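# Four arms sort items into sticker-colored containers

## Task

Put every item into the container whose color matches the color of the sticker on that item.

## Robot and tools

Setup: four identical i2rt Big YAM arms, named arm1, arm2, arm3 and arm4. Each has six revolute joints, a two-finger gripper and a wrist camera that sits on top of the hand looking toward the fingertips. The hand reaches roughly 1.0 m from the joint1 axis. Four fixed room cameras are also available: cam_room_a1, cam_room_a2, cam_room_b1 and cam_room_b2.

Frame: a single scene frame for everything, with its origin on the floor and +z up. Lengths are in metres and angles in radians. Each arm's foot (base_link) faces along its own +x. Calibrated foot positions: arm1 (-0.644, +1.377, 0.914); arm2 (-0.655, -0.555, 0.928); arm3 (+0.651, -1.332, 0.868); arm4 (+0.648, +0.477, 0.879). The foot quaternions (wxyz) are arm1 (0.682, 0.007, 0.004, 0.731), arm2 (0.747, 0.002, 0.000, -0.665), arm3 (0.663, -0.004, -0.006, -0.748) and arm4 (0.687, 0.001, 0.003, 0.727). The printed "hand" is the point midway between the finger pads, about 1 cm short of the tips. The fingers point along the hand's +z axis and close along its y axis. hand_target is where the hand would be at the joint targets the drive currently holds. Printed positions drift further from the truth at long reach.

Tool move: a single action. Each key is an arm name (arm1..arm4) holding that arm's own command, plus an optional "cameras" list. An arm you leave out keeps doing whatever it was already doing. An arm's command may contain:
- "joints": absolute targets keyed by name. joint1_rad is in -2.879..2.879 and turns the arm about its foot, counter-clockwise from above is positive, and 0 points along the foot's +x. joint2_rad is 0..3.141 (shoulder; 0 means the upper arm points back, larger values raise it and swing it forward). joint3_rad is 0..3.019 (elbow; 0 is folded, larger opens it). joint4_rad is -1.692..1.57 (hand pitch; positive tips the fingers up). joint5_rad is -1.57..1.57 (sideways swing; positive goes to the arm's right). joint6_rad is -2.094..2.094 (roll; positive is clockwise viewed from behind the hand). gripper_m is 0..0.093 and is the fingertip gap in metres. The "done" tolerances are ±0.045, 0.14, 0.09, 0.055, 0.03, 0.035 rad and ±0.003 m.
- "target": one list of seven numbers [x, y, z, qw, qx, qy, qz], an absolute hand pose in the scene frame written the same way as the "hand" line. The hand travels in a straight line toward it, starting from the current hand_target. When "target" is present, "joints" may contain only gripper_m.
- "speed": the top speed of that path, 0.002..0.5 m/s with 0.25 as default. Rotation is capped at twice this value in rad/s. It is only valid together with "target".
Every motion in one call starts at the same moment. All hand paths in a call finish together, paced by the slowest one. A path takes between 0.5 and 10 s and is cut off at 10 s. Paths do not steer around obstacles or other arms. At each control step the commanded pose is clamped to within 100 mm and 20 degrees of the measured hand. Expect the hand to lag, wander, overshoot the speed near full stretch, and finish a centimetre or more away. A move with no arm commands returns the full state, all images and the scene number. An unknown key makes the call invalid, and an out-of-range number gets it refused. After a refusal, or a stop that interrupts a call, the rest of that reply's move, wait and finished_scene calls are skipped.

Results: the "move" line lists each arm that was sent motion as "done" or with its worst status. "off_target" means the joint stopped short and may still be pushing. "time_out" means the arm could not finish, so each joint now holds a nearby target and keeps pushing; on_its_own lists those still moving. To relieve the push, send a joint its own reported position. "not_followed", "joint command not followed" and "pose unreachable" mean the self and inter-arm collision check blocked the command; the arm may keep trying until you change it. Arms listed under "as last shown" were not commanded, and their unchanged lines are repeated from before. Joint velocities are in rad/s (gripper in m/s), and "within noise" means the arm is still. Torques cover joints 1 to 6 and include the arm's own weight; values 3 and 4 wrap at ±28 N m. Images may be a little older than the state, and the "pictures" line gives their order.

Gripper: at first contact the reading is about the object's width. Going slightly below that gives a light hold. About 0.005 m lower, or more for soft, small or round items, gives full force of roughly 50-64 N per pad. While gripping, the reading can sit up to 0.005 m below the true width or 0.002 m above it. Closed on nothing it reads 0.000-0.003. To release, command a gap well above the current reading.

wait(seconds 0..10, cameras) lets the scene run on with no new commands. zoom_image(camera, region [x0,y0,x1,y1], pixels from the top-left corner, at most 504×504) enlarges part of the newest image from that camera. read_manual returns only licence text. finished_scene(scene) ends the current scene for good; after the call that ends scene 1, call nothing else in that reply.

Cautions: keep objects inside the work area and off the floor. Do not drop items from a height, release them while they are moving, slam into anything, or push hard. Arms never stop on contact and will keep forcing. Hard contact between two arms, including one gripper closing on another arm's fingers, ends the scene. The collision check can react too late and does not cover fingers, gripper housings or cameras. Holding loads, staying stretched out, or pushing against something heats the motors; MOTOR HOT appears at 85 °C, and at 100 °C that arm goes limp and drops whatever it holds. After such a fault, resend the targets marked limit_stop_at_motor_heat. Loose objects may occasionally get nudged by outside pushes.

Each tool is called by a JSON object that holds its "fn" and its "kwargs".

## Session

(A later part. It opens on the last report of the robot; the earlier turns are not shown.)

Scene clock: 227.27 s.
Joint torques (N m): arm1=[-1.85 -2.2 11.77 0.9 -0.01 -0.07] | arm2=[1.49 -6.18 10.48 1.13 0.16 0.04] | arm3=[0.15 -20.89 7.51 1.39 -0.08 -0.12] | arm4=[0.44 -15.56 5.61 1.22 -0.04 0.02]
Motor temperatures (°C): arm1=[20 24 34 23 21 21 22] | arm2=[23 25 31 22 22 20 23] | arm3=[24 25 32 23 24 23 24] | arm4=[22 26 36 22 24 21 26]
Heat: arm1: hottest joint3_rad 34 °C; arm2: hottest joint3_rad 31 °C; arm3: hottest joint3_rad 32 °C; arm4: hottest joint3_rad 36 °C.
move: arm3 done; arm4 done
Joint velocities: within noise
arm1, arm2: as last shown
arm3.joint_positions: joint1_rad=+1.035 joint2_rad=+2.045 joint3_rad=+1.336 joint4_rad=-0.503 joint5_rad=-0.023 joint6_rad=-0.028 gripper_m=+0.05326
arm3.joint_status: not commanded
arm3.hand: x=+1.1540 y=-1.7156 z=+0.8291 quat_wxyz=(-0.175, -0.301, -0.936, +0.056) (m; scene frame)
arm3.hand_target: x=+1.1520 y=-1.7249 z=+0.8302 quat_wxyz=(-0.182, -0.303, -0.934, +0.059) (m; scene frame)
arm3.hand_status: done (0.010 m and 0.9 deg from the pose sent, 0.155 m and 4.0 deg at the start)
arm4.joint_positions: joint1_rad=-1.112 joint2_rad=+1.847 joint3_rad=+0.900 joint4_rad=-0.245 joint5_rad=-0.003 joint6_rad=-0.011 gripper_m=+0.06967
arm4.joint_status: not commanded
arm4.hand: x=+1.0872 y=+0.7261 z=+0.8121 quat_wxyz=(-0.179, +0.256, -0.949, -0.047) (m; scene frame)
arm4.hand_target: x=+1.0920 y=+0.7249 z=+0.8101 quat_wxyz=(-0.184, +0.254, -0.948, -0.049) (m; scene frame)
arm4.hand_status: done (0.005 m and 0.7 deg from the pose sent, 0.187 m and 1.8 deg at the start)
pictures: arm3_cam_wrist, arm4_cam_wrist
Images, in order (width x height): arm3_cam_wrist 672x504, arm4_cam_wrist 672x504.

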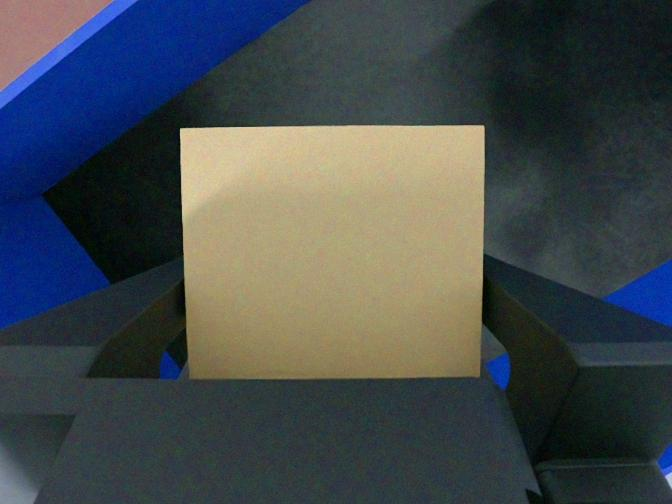

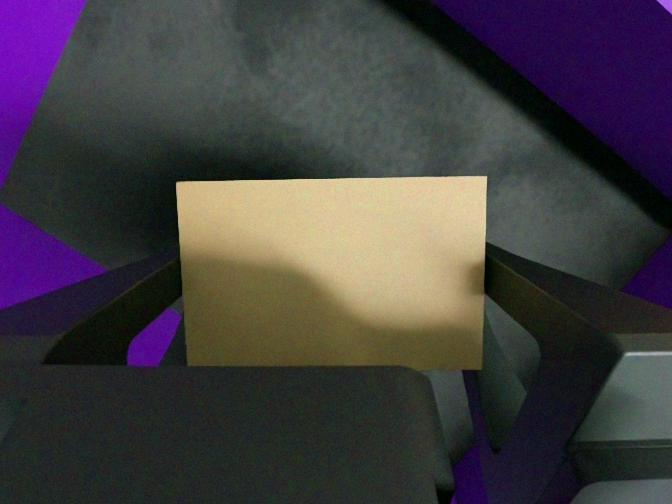

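{"fn": "move", "kwargs": {"arm4": {"target":[1.103,0.730,0.76,0.1843,-0.2540,0.9481,0.0494],"speed":0.1}, "arm3": {"target":[1.146,-1.742,0.765,0.1815,0.3033,0.9336,-0.0590],"speed":0.1}}}

{"fn": "move", "kwargs": {"arm4": {"target":[1.103,0.730,0.735,0.1843,-0.2540,0.9481,0.0494],"speed":0.04}, "arm3": {"target":[1.146,-1.742,0.735,0.1815,0.3033,0.9336,-0.0590],"speed":0.04}}}

{"fn": "move", "kwargs": {"arm4": {"target":[1.103,0.730,0.715,0.1843,-0.2540,0.9481,0.0494],"speed":0.04}, "arm3": {"target":[1.146,-1.742,0.715,0.1815,0.3033,0.9336,-0.0590],"speed":0.04}, "cameras": ["arm3_cam_wrist","arm4_cam_wrist"]}}

Scene clock: 235.57 s.
Joint torques (N m): arm1=[-1.73 -2.84 11.59 0.91 0.04 -0.06] | arm2=[1.49 -6.18 10.5 1.14 0.15 0.04] | arm3=[0.38 -21.36 7.46 1.33 -0.1 -0.12] | arm4=[-0.09 -15.85 6.61 1.07 -0.09 -0.02]
Motor temperatures (°C): arm1=[20 24 34 23 21 21 22] | arm2=[23 25 31 22 22 20 23] | arm3=[24 25 32 23 24 23 24] | arm4=[22 25 35 22 24 21 26]
Heat: arm1: hottest joint3_rad 34 °C; arm2: hottest joint3_rad 31 °C; arm3: hottest joint3_rad 32 °C; arm4: hottest joint3_rad 35 °C.
move: arm3 off_target; arm4 off_target
Joint velocities: within noise
arm1, arm2: as last shown
arm3.joint_positions: joint1_rad=+1.005 joint2_rad=+2.170 joint3_rad=+1.336 joint4_rad=-0.384 joint5_rad=-0.033 joint6_rad=-0.055 gripper_m=+0.05326
arm3.joint_status: not commanded
arm3.hand: x=+1.1447 y=-1.7309 z=+0.7632 quat_wxyz=(-0.172, -0.302, -0.936, +0.055) (m; scene frame)
arm3.hand_target: x=+1.1458 y=-1.7420 z=+0.7652 quat_wxyz=(-0.181, -0.303, -0.934, +0.059) (m; scene frame)
arm3.hand_status: off_target (0.011 m and 1.2 deg from the pose sent, 0.070 m and 0.9 deg at the start)
arm4.joint_positions: joint1_rad=-1.114 joint2_rad=+1.980 joint3_rad=+0.904 joint4_rad=-0.136 joint5_rad=-0.004 joint6_rad=-0.011 gripper_m=+0.06967
arm4.joint_status: not commanded
arm4.hand: x=+1.0854 y=+0.7241 z=+0.7587 quat_wxyz=(-0.169, +0.255, -0.951, -0.045) (m; scene frame)
arm4.hand_target: x=+1.1025 y=+0.7296 z=+0.7605 quat_wxyz=(-0.184, +0.254, -0.948, -0.049) (m; scene frame)
arm4.hand_status: off_target (0.019 m and 1.8 deg from the pose sent, 0.055 m and 0.7 deg at the start)
pictures: none

Scene clock: 236.83 s.
Joint torques (N m): arm1=[-2.2 -2.2 11.74 0.8 0.05 -0.03] | arm2=[1.44 -6.3 10.45 1.1 0.16 0.04] | arm3=[0.26 -18.67 7.53 1.29 -0.06 -0.12] | arm4=[-0.26 -14.97 6.22 1.18 -0.07 -0.02]
Motor temperatures (°C): arm1=[20 24 34 23 21 21 22] | arm2=[23 25 31 22 22 20 23] | arm3=[24 25 32 23 24 23 24] | arm4=[22 25 35 22 24 21 26]
Heat: arm1: hottest joint3_rad 34 °C; arm2: hottest joint3_rad 31 °C; arm3: hottest joint3_rad 32 °C; arm4: hottest joint3_rad 35 °C.
move: arm3 off_target; arm4 off_target
Joint velocities: within noise
arm1, arm2: as last shown
arm3.joint_positions: joint1_rad=+1.005 joint2_rad=+2.196 joint3_rad=+1.336 joint4_rad=-0.327 joint5_rad=-0.034 joint6_rad=-0.055 gripper_m=+0.05326
arm3.joint_status: not commanded
arm3.hand: x=+1.1500 y=-1.7353 z=+0.7520 quat_wxyz=(-0.187, -0.301, -0.933, +0.060) (m; scene frame)
arm3.hand_target: x=+1.1456 y=-1.7414 z=+0.7354 quat_wxyz=(-0.181, -0.303, -0.934, +0.059) (m; scene frame)
arm3.hand_status: off_target (0.019 m and 0.7 deg from the pose sent, 0.030 m and 1.2 deg at the start)
arm4.joint_positions: joint1_rad=-1.114 joint2_rad=+2.032 joint3_rad=+0.913 joint4_rad=-0.077 joint5_rad=-0.004 joint6_rad=-0.011 gripper_m=+0.06967
arm4.joint_status: not commanded
arm4.hand: x=+1.0903 y=+0.7268 z=+0.7411 quat_wxyz=(-0.177, +0.255, -0.949, -0.047) (m; scene frame)
arm4.hand_target: x=+1.1027 y=+0.7297 z=+0.7355 quat_wxyz=(-0.185, +0.254, -0.948, -0.049) (m; scene frame)
arm4.hand_status: off_target (0.014 m and 0.9 deg from the pose sent, 0.030 m and 1.8 deg at the start)
pictures: none

Scene clock: 237.83 s.
Joint torques (N m): arm1=[-1.61 -2.61 11.66 0.77 0.03 -0.1] | arm2=[1.49 -6.24 10.47 1.09 0.15 0.05] | arm3=[0.32 -16.21 7.56 1.11 0.03 -0.11] | arm4=[0.26 -12.69 5.71 1.1 -0.05 0]
Motor temperatures (°C): arm1=[20 24 34 23 21 21 22] | arm2=[23 25 31 22 22 20 23] | arm3=[24 25 32 23 24 23 24] | arm4=[22 25 35 22 24 21 26]
Heat: arm1: hottest joint3_rad 34 °C; arm2: hottest joint3_rad 31 °C; arm3: hottest joint3_rad 32 °C; arm4: hottest joint3_rad 35 °C.
move: arm3 off_target; arm4 off_target
Joint velocities: within noise
arm1, arm2: as last shown
arm3.joint_positions: joint1_rad=+1.005 joint2_rad=+2.206 joint3_rad=+1.336 joint4_rad=-0.286 joint5_rad=-0.036 joint6_rad=-0.055 gripper_m=+0.05326
arm3.joint_status: not commanded
arm3.hand: x=+1.1556 y=-1.7395 z=+0.7501 quat_wxyz=(-0.201, -0.299, -0.930, +0.065) (m; scene frame)
arm3.hand_target: x=+1.1447 y=-1.7404 z=+0.7166 quat_wxyz=(-0.182, -0.303, -0.934, +0.059) (m; scene frame)
arm3.hand_status: off_target (0.036 m and 2.4 deg from the pose sent, 0.038 m and 0.7 deg at the start)
arm4.joint_positions: joint1_rad=-1.114 joint2_rad=+2.050 joint3_rad=+0.923 joint4_rad=-0.029 joint5_rad=-0.004 joint6_rad=-0.011 gripper_m=+0.06967
arm4.joint_status: not commanded
arm4.hand: x=+1.1009 y=+0.7328 z=+0.7396 quat_wxyz=(-0.197, +0.254, -0.946, -0.052) (m; scene frame)
arm4.hand_target: x=+1.1018 y=+0.7294 z=+0.7161 quat_wxyz=(-0.184, +0.254, -0.948, -0.049) (m; scene frame)
arm4.hand_status: off_target (0.025 m and 1.5 deg from the pose sent, 0.029 m and 0.9 deg at the start)
pictures: arm3_cam_wrist, arm4_cam_wrist
Images, in order (width x height): arm3_cam_wrist 672x504, arm4_cam_wrist 672x504.

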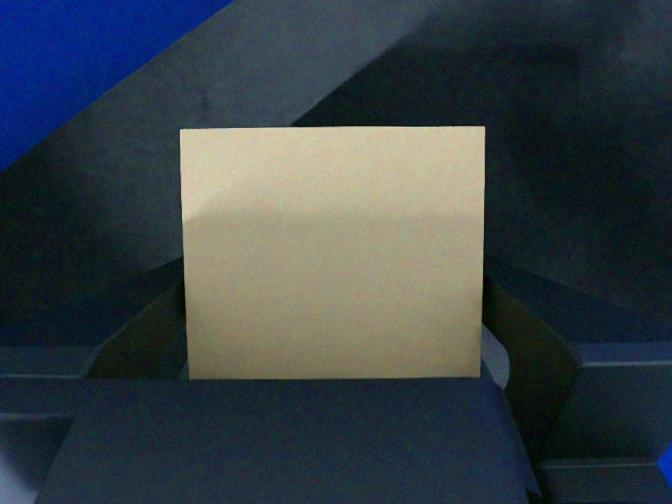

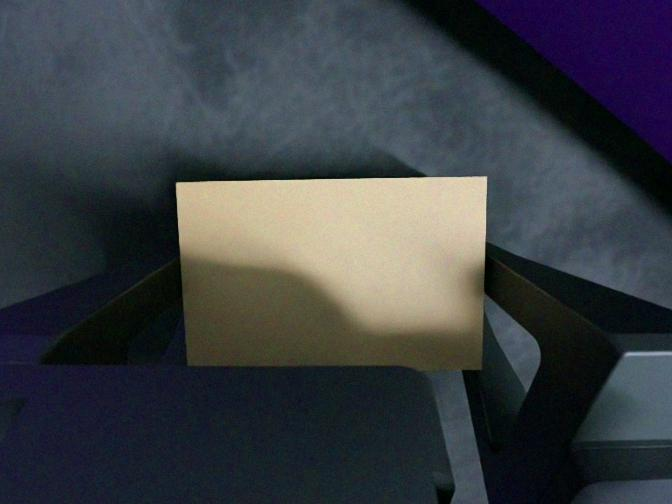

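Contact; release.

{"fn": "move", "kwargs": {"arm4": {"target":[1.101,0.732,0.734,0.197,-0.254,0.946,0.052],"speed":0.05,"joints":{"gripper_m":0.092}}, "arm3": {"target":[1.155,-1.740,0.744,0.201,0.299,0.930,-0.065],"speed":0.05,"joints":{"gripper_m":0.075}}}}

{"fn": "move", "kwargs": {"arm4": {"target":[1.09,0.725,0.96,0.1843,-0.2540,0.9481,0.0494],"speed":0.15}, "arm3": {"target":[1.146,-1.735,0.97,0.1815,0.3033,0.9336,-0.0590],"speed":0.15}, "cameras": ["arm3_cam_wrist","arm4_cam_wrist"]}}

{"fn": "move", "kwargs": {"arm4": {"joints":{"joint2_rad":0.9,"joint3_rad":1.3,"joint4_rad":-1.5}}, "arm3": {"joints":{"joint2_rad":0.9,"joint3_rad":1.3,"joint4_rad":-1.5}}, "cameras": ["arm3_cam_wrist","arm4_cam_wrist"]}}

Scene clock: 245.30 s.
Joint torques (N m): arm1=[-1.79 -1.38 11.73 0.88 0.04 -0.05] | arm2=[1.38 -6.12 10.48 1.11 0.16 0.04] | arm3=[1.14 -21.71 6.31 0.94 0 -0.08] | arm4=[0.5 -17.61 3.96 1.02 0.13 0.04]
Motor temperatures (°C): arm1=[20 24 34 23 21 21 22] | arm2=[23 25 31 22 22 20 23] | arm3=[24 26 31 23 24 23 24] | arm4=[22 25 34 22 24 21 26]
Heat: arm1: hottest joint3_rad 34 °C; arm2: hottest joint3_rad 31 °C; arm3: hottest joint3_rad 31 °C; arm4: hottest joint3_rad 34 °C.
move: arm3 done; arm4 done
Joint velocities: within noise
arm1.joint_positions: joint1_rad=-2.254 joint2_rad=+0.952 joint3_rad=+0.838 joint4_rad=-1.016 joint5_rad=-0.010 joint6_rad=+0.003 gripper_m=+0.09196
arm1.joint_status: not commanded
arm1.hand: x=-0.3596 y=+1.1801 z=+1.1199 quat_wxyz=(-0.202, -0.295, -0.932, +0.062) (m; scene frame)
arm1.hand_target: x=-0.3600 y=+1.1800 z=+1.1200 quat_wxyz=(-0.198, -0.293, -0.933, +0.062) (m; scene frame)
arm1.hand_status: not commanded
arm2.joint_positions: joint1_rad=+0.917 joint2_rad=+0.971 joint3_rad=+0.819 joint4_rad=-0.973 joint5_rad=+0.003 joint6_rad=+0.010 gripper_m=+0.08494
arm2.joint_status: not commanded
arm2.hand: x=-0.3564 y=-0.7351 z=+1.1277 quat_wxyz=(-0.213, -0.264, -0.939, +0.057) (m; scene frame)
arm2.hand_target: x=-0.3600 y=-0.7300 z=+1.1202 quat_wxyz=(-0.201, -0.260, -0.943, +0.055) (m; scene frame)
arm2.hand_status: not commanded
arm3.joint_positions: joint1_rad=+1.002 joint2_rad=+2.213 joint3_rad=+1.338 joint4_rad=-0.276 joint5_rad=-0.035 joint6_rad=-0.053 gripper_m=+0.07496
arm3.joint_status: all done
arm3.hand: x=+1.1550 y=-1.7416 z=+0.7467 quat_wxyz=(-0.202, -0.301, -0.930, +0.066) (m; scene frame)
arm3.hand_target: x=+1.1551 y=-1.7401 z=+0.7441 quat_wxyz=(-0.201, -0.299, -0.930, +0.065) (m; scene frame)
arm3.hand_status: done (0.003 m and 0.3 deg from the pose sent, 0.006 m and 0.1 deg at the start)
arm4.joint_positions: joint1_rad=-1.112 joint2_rad=+2.058 joint3_rad=+0.925 joint4_rad=-0.024 joint5_rad=-0.006 joint6_rad=-0.012 gripper_m=+0.09190
arm4.joint_status: all done
arm4.hand: x=+1.1003 y=+0.7340 z=+0.7364 quat_wxyz=(-0.196, +0.256, -0.945, -0.053) (m; scene frame)
arm4.hand_target: x=+1.1009 y=+0.7321 z=+0.7340 quat_wxyz=(-0.197, +0.254, -0.946, -0.052) (m; scene frame)
arm4.hand_status: done (0.003 m and 0.3 deg from the pose sent, 0.006 m and 0.0 deg at the start)
pictures: none

Scene clock: 247.50 s.
Joint torques (N m): arm1=[-2.14 -2.49 11.75 0.68 0.07 -0.02] | arm2=[1.55 -6.36 10.48 1.14 0.16 0.04] | arm3=[0.91 -20.25 12.15 0.34 0.07 -0.08] | arm4=[0.38 -14.74 10.14 0.18 0.08 0.05]
Motor temperatures (°C): arm1=[20 24 34 23 21 21 22] | arm2=[23 25 31 22 22 20 23] | arm3=[24 26 31 23 24 23 24] | arm4=[22 25 34 22 24 21 26]
Heat: arm1: hottest joint3_rad 34 °C; arm2: hottest joint3_rad 31 °C; arm3: hottest joint3_rad 31 °C; arm4: hottest joint3_rad 34 °C.
move: arm3 off_target; arm4 off_target
Joint velocities: within noise
arm1, arm2: as last shown
arm3.joint_positions: joint1_rad=+1.002 joint2_rad=+1.864 joint3_rad=+1.424 joint4_rad=-0.795 joint5_rad=-0.035 joint6_rad=-0.053 gripper_m=+0.07496
arm3.joint_status: not commanded
arm3.hand: x=+1.1355 y=-1.7229 z=+0.9499 quat_wxyz=(-0.164, -0.305, -0.937, +0.051) (m; scene frame)
arm3.hand_target: x=+1.1452 y=-1.7344 z=+0.9701 quat_wxyz=(-0.181, -0.303, -0.934, +0.059) (m; scene frame)
arm3.hand_status: off_target (0.026 m and 2.2 deg from the pose sent, 0.224 m and 2.6 deg at the start)
arm4.joint_positions: joint1_rad=-1.112 joint2_rad=+1.560 joint3_rad=+0.976 joint4_rad=-0.628 joint5_rad=-0.006 joint6_rad=-0.012 gripper_m=+0.09191
arm4.joint_status: not commanded
arm4.hand: x=+1.0756 y=+0.7202 z=+0.9435 quat_wxyz=(-0.170, +0.257, -0.950, -0.046) (m; scene frame)
arm4.hand_target: x=+1.0894 y=+0.7247 z=+0.9600 quat_wxyz=(-0.184, +0.254, -0.948, -0.049) (m; scene frame)
arm4.hand_status: off_target (0.022 m and 1.8 deg from the pose sent, 0.224 m and 1.4 deg at the start)
pictures: arm3_cam_wrist, arm4_cam_wrist
Images, in order (width x height): arm3_cam_wrist 672x504, arm4_cam_wrist 672x504.

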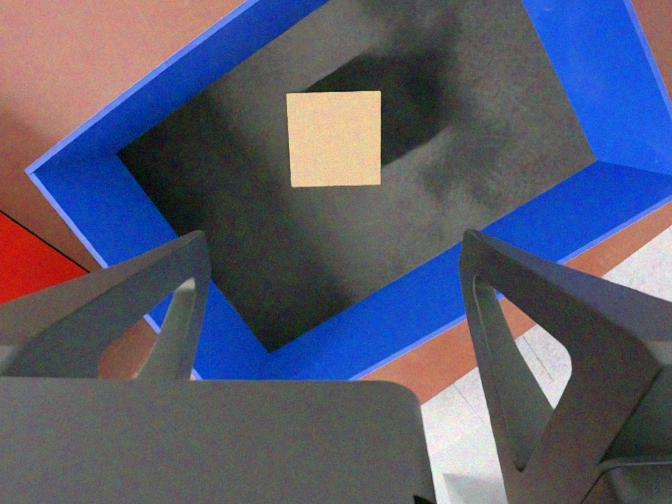

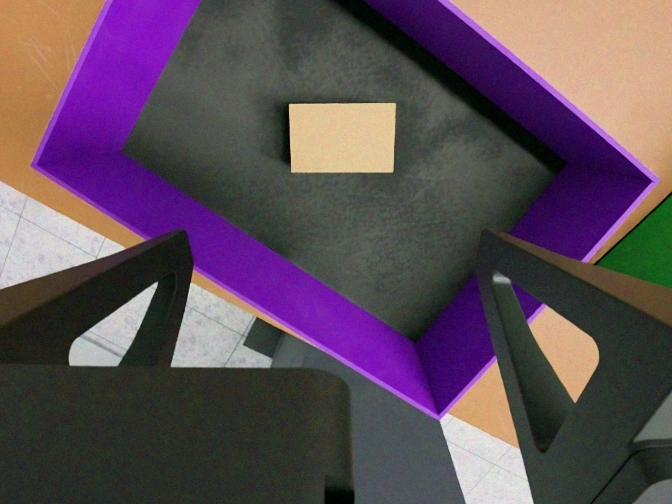

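Scene clock: 249.13 s.
Joint torques (N m): arm1=[-2.08 -2.32 11.75 0.68 0 0] | arm2=[1.55 -6.12 10.47 1.1 0.16 0.05] | arm3=[0.97 -3.02 9.54 0.7 0.07 -0.09] | arm4=[0.44 -3.9 8.83 0.39 0.09 0.04]
Motor temperatures (°C): arm1=[20 24 34 23 21 21 22] | arm2=[23 25 31 22 22 20 23] | arm3=[24 26 31 23 24 23 24] | arm4=[22 25 34 22 24 21 26]
Heat: arm1: hottest joint3_rad 34 °C; arm2: hottest joint3_rad 31 °C; arm3: hottest joint3_rad 31 °C; arm4: hottest joint3_rad 34 °C.
move: arm3 done; arm4 done
Joint velocities: within noise
arm1, arm2: as last shown
arm3.joint_positions: joint1_rad=+1.002 joint2_rad=+0.892 joint3_rad=+1.294 joint4_rad=-1.494 joint5_rad=-0.035 joint6_rad=-0.053 gripper_m=+0.07496
arm3.joint_status: all done
arm3.hand: x=+0.8875 y=-1.5143 z=+1.2675 quat_wxyz=(-0.229, -0.298, -0.923, +0.076) (m; scene frame)
arm3.hand_target: x=+0.8876 y=-1.5163 z=+1.2678 quat_wxyz=(-0.226, -0.299, -0.924, +0.077) (m; scene frame)
arm3.hand_status: not commanded
arm4.joint_positions: joint1_rad=-1.112 joint2_rad=+0.897 joint3_rad=+1.296 joint4_rad=-1.488 joint5_rad=-0.006 joint6_rad=-0.012 gripper_m=+0.09191
arm4.joint_status: all done
arm4.hand: x=+0.9153 y=+0.6297 z=+1.2746 quat_wxyz=(-0.227, +0.254, -0.938, -0.061) (m; scene frame)
arm4.hand_target: x=+0.9148 y=+0.6275 z=+1.2747 quat_wxyz=(-0.223, +0.252, -0.940, -0.059) (m; scene frame)
arm4.hand_status: not commanded
pictures: arm3_cam_wrist, arm4_cam_wrist
Images, in order (width x height): arm3_cam_wrist 672x504, arm4_cam_wrist 672x504.

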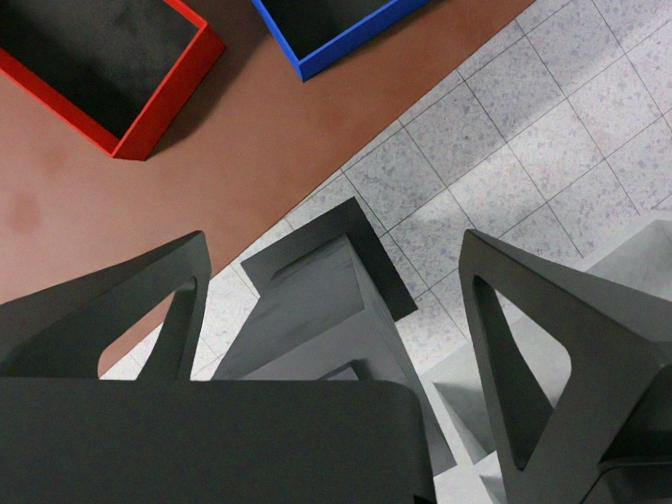

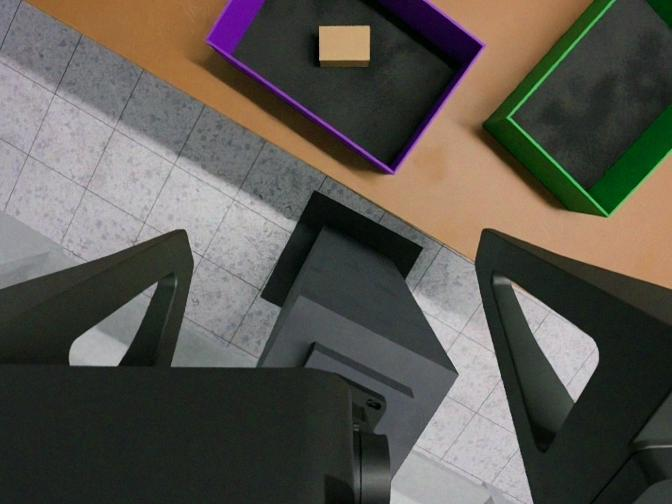

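{"fn": "finished_scene", "kwargs": {"scene": 3}}

The scene is finished: the task was done.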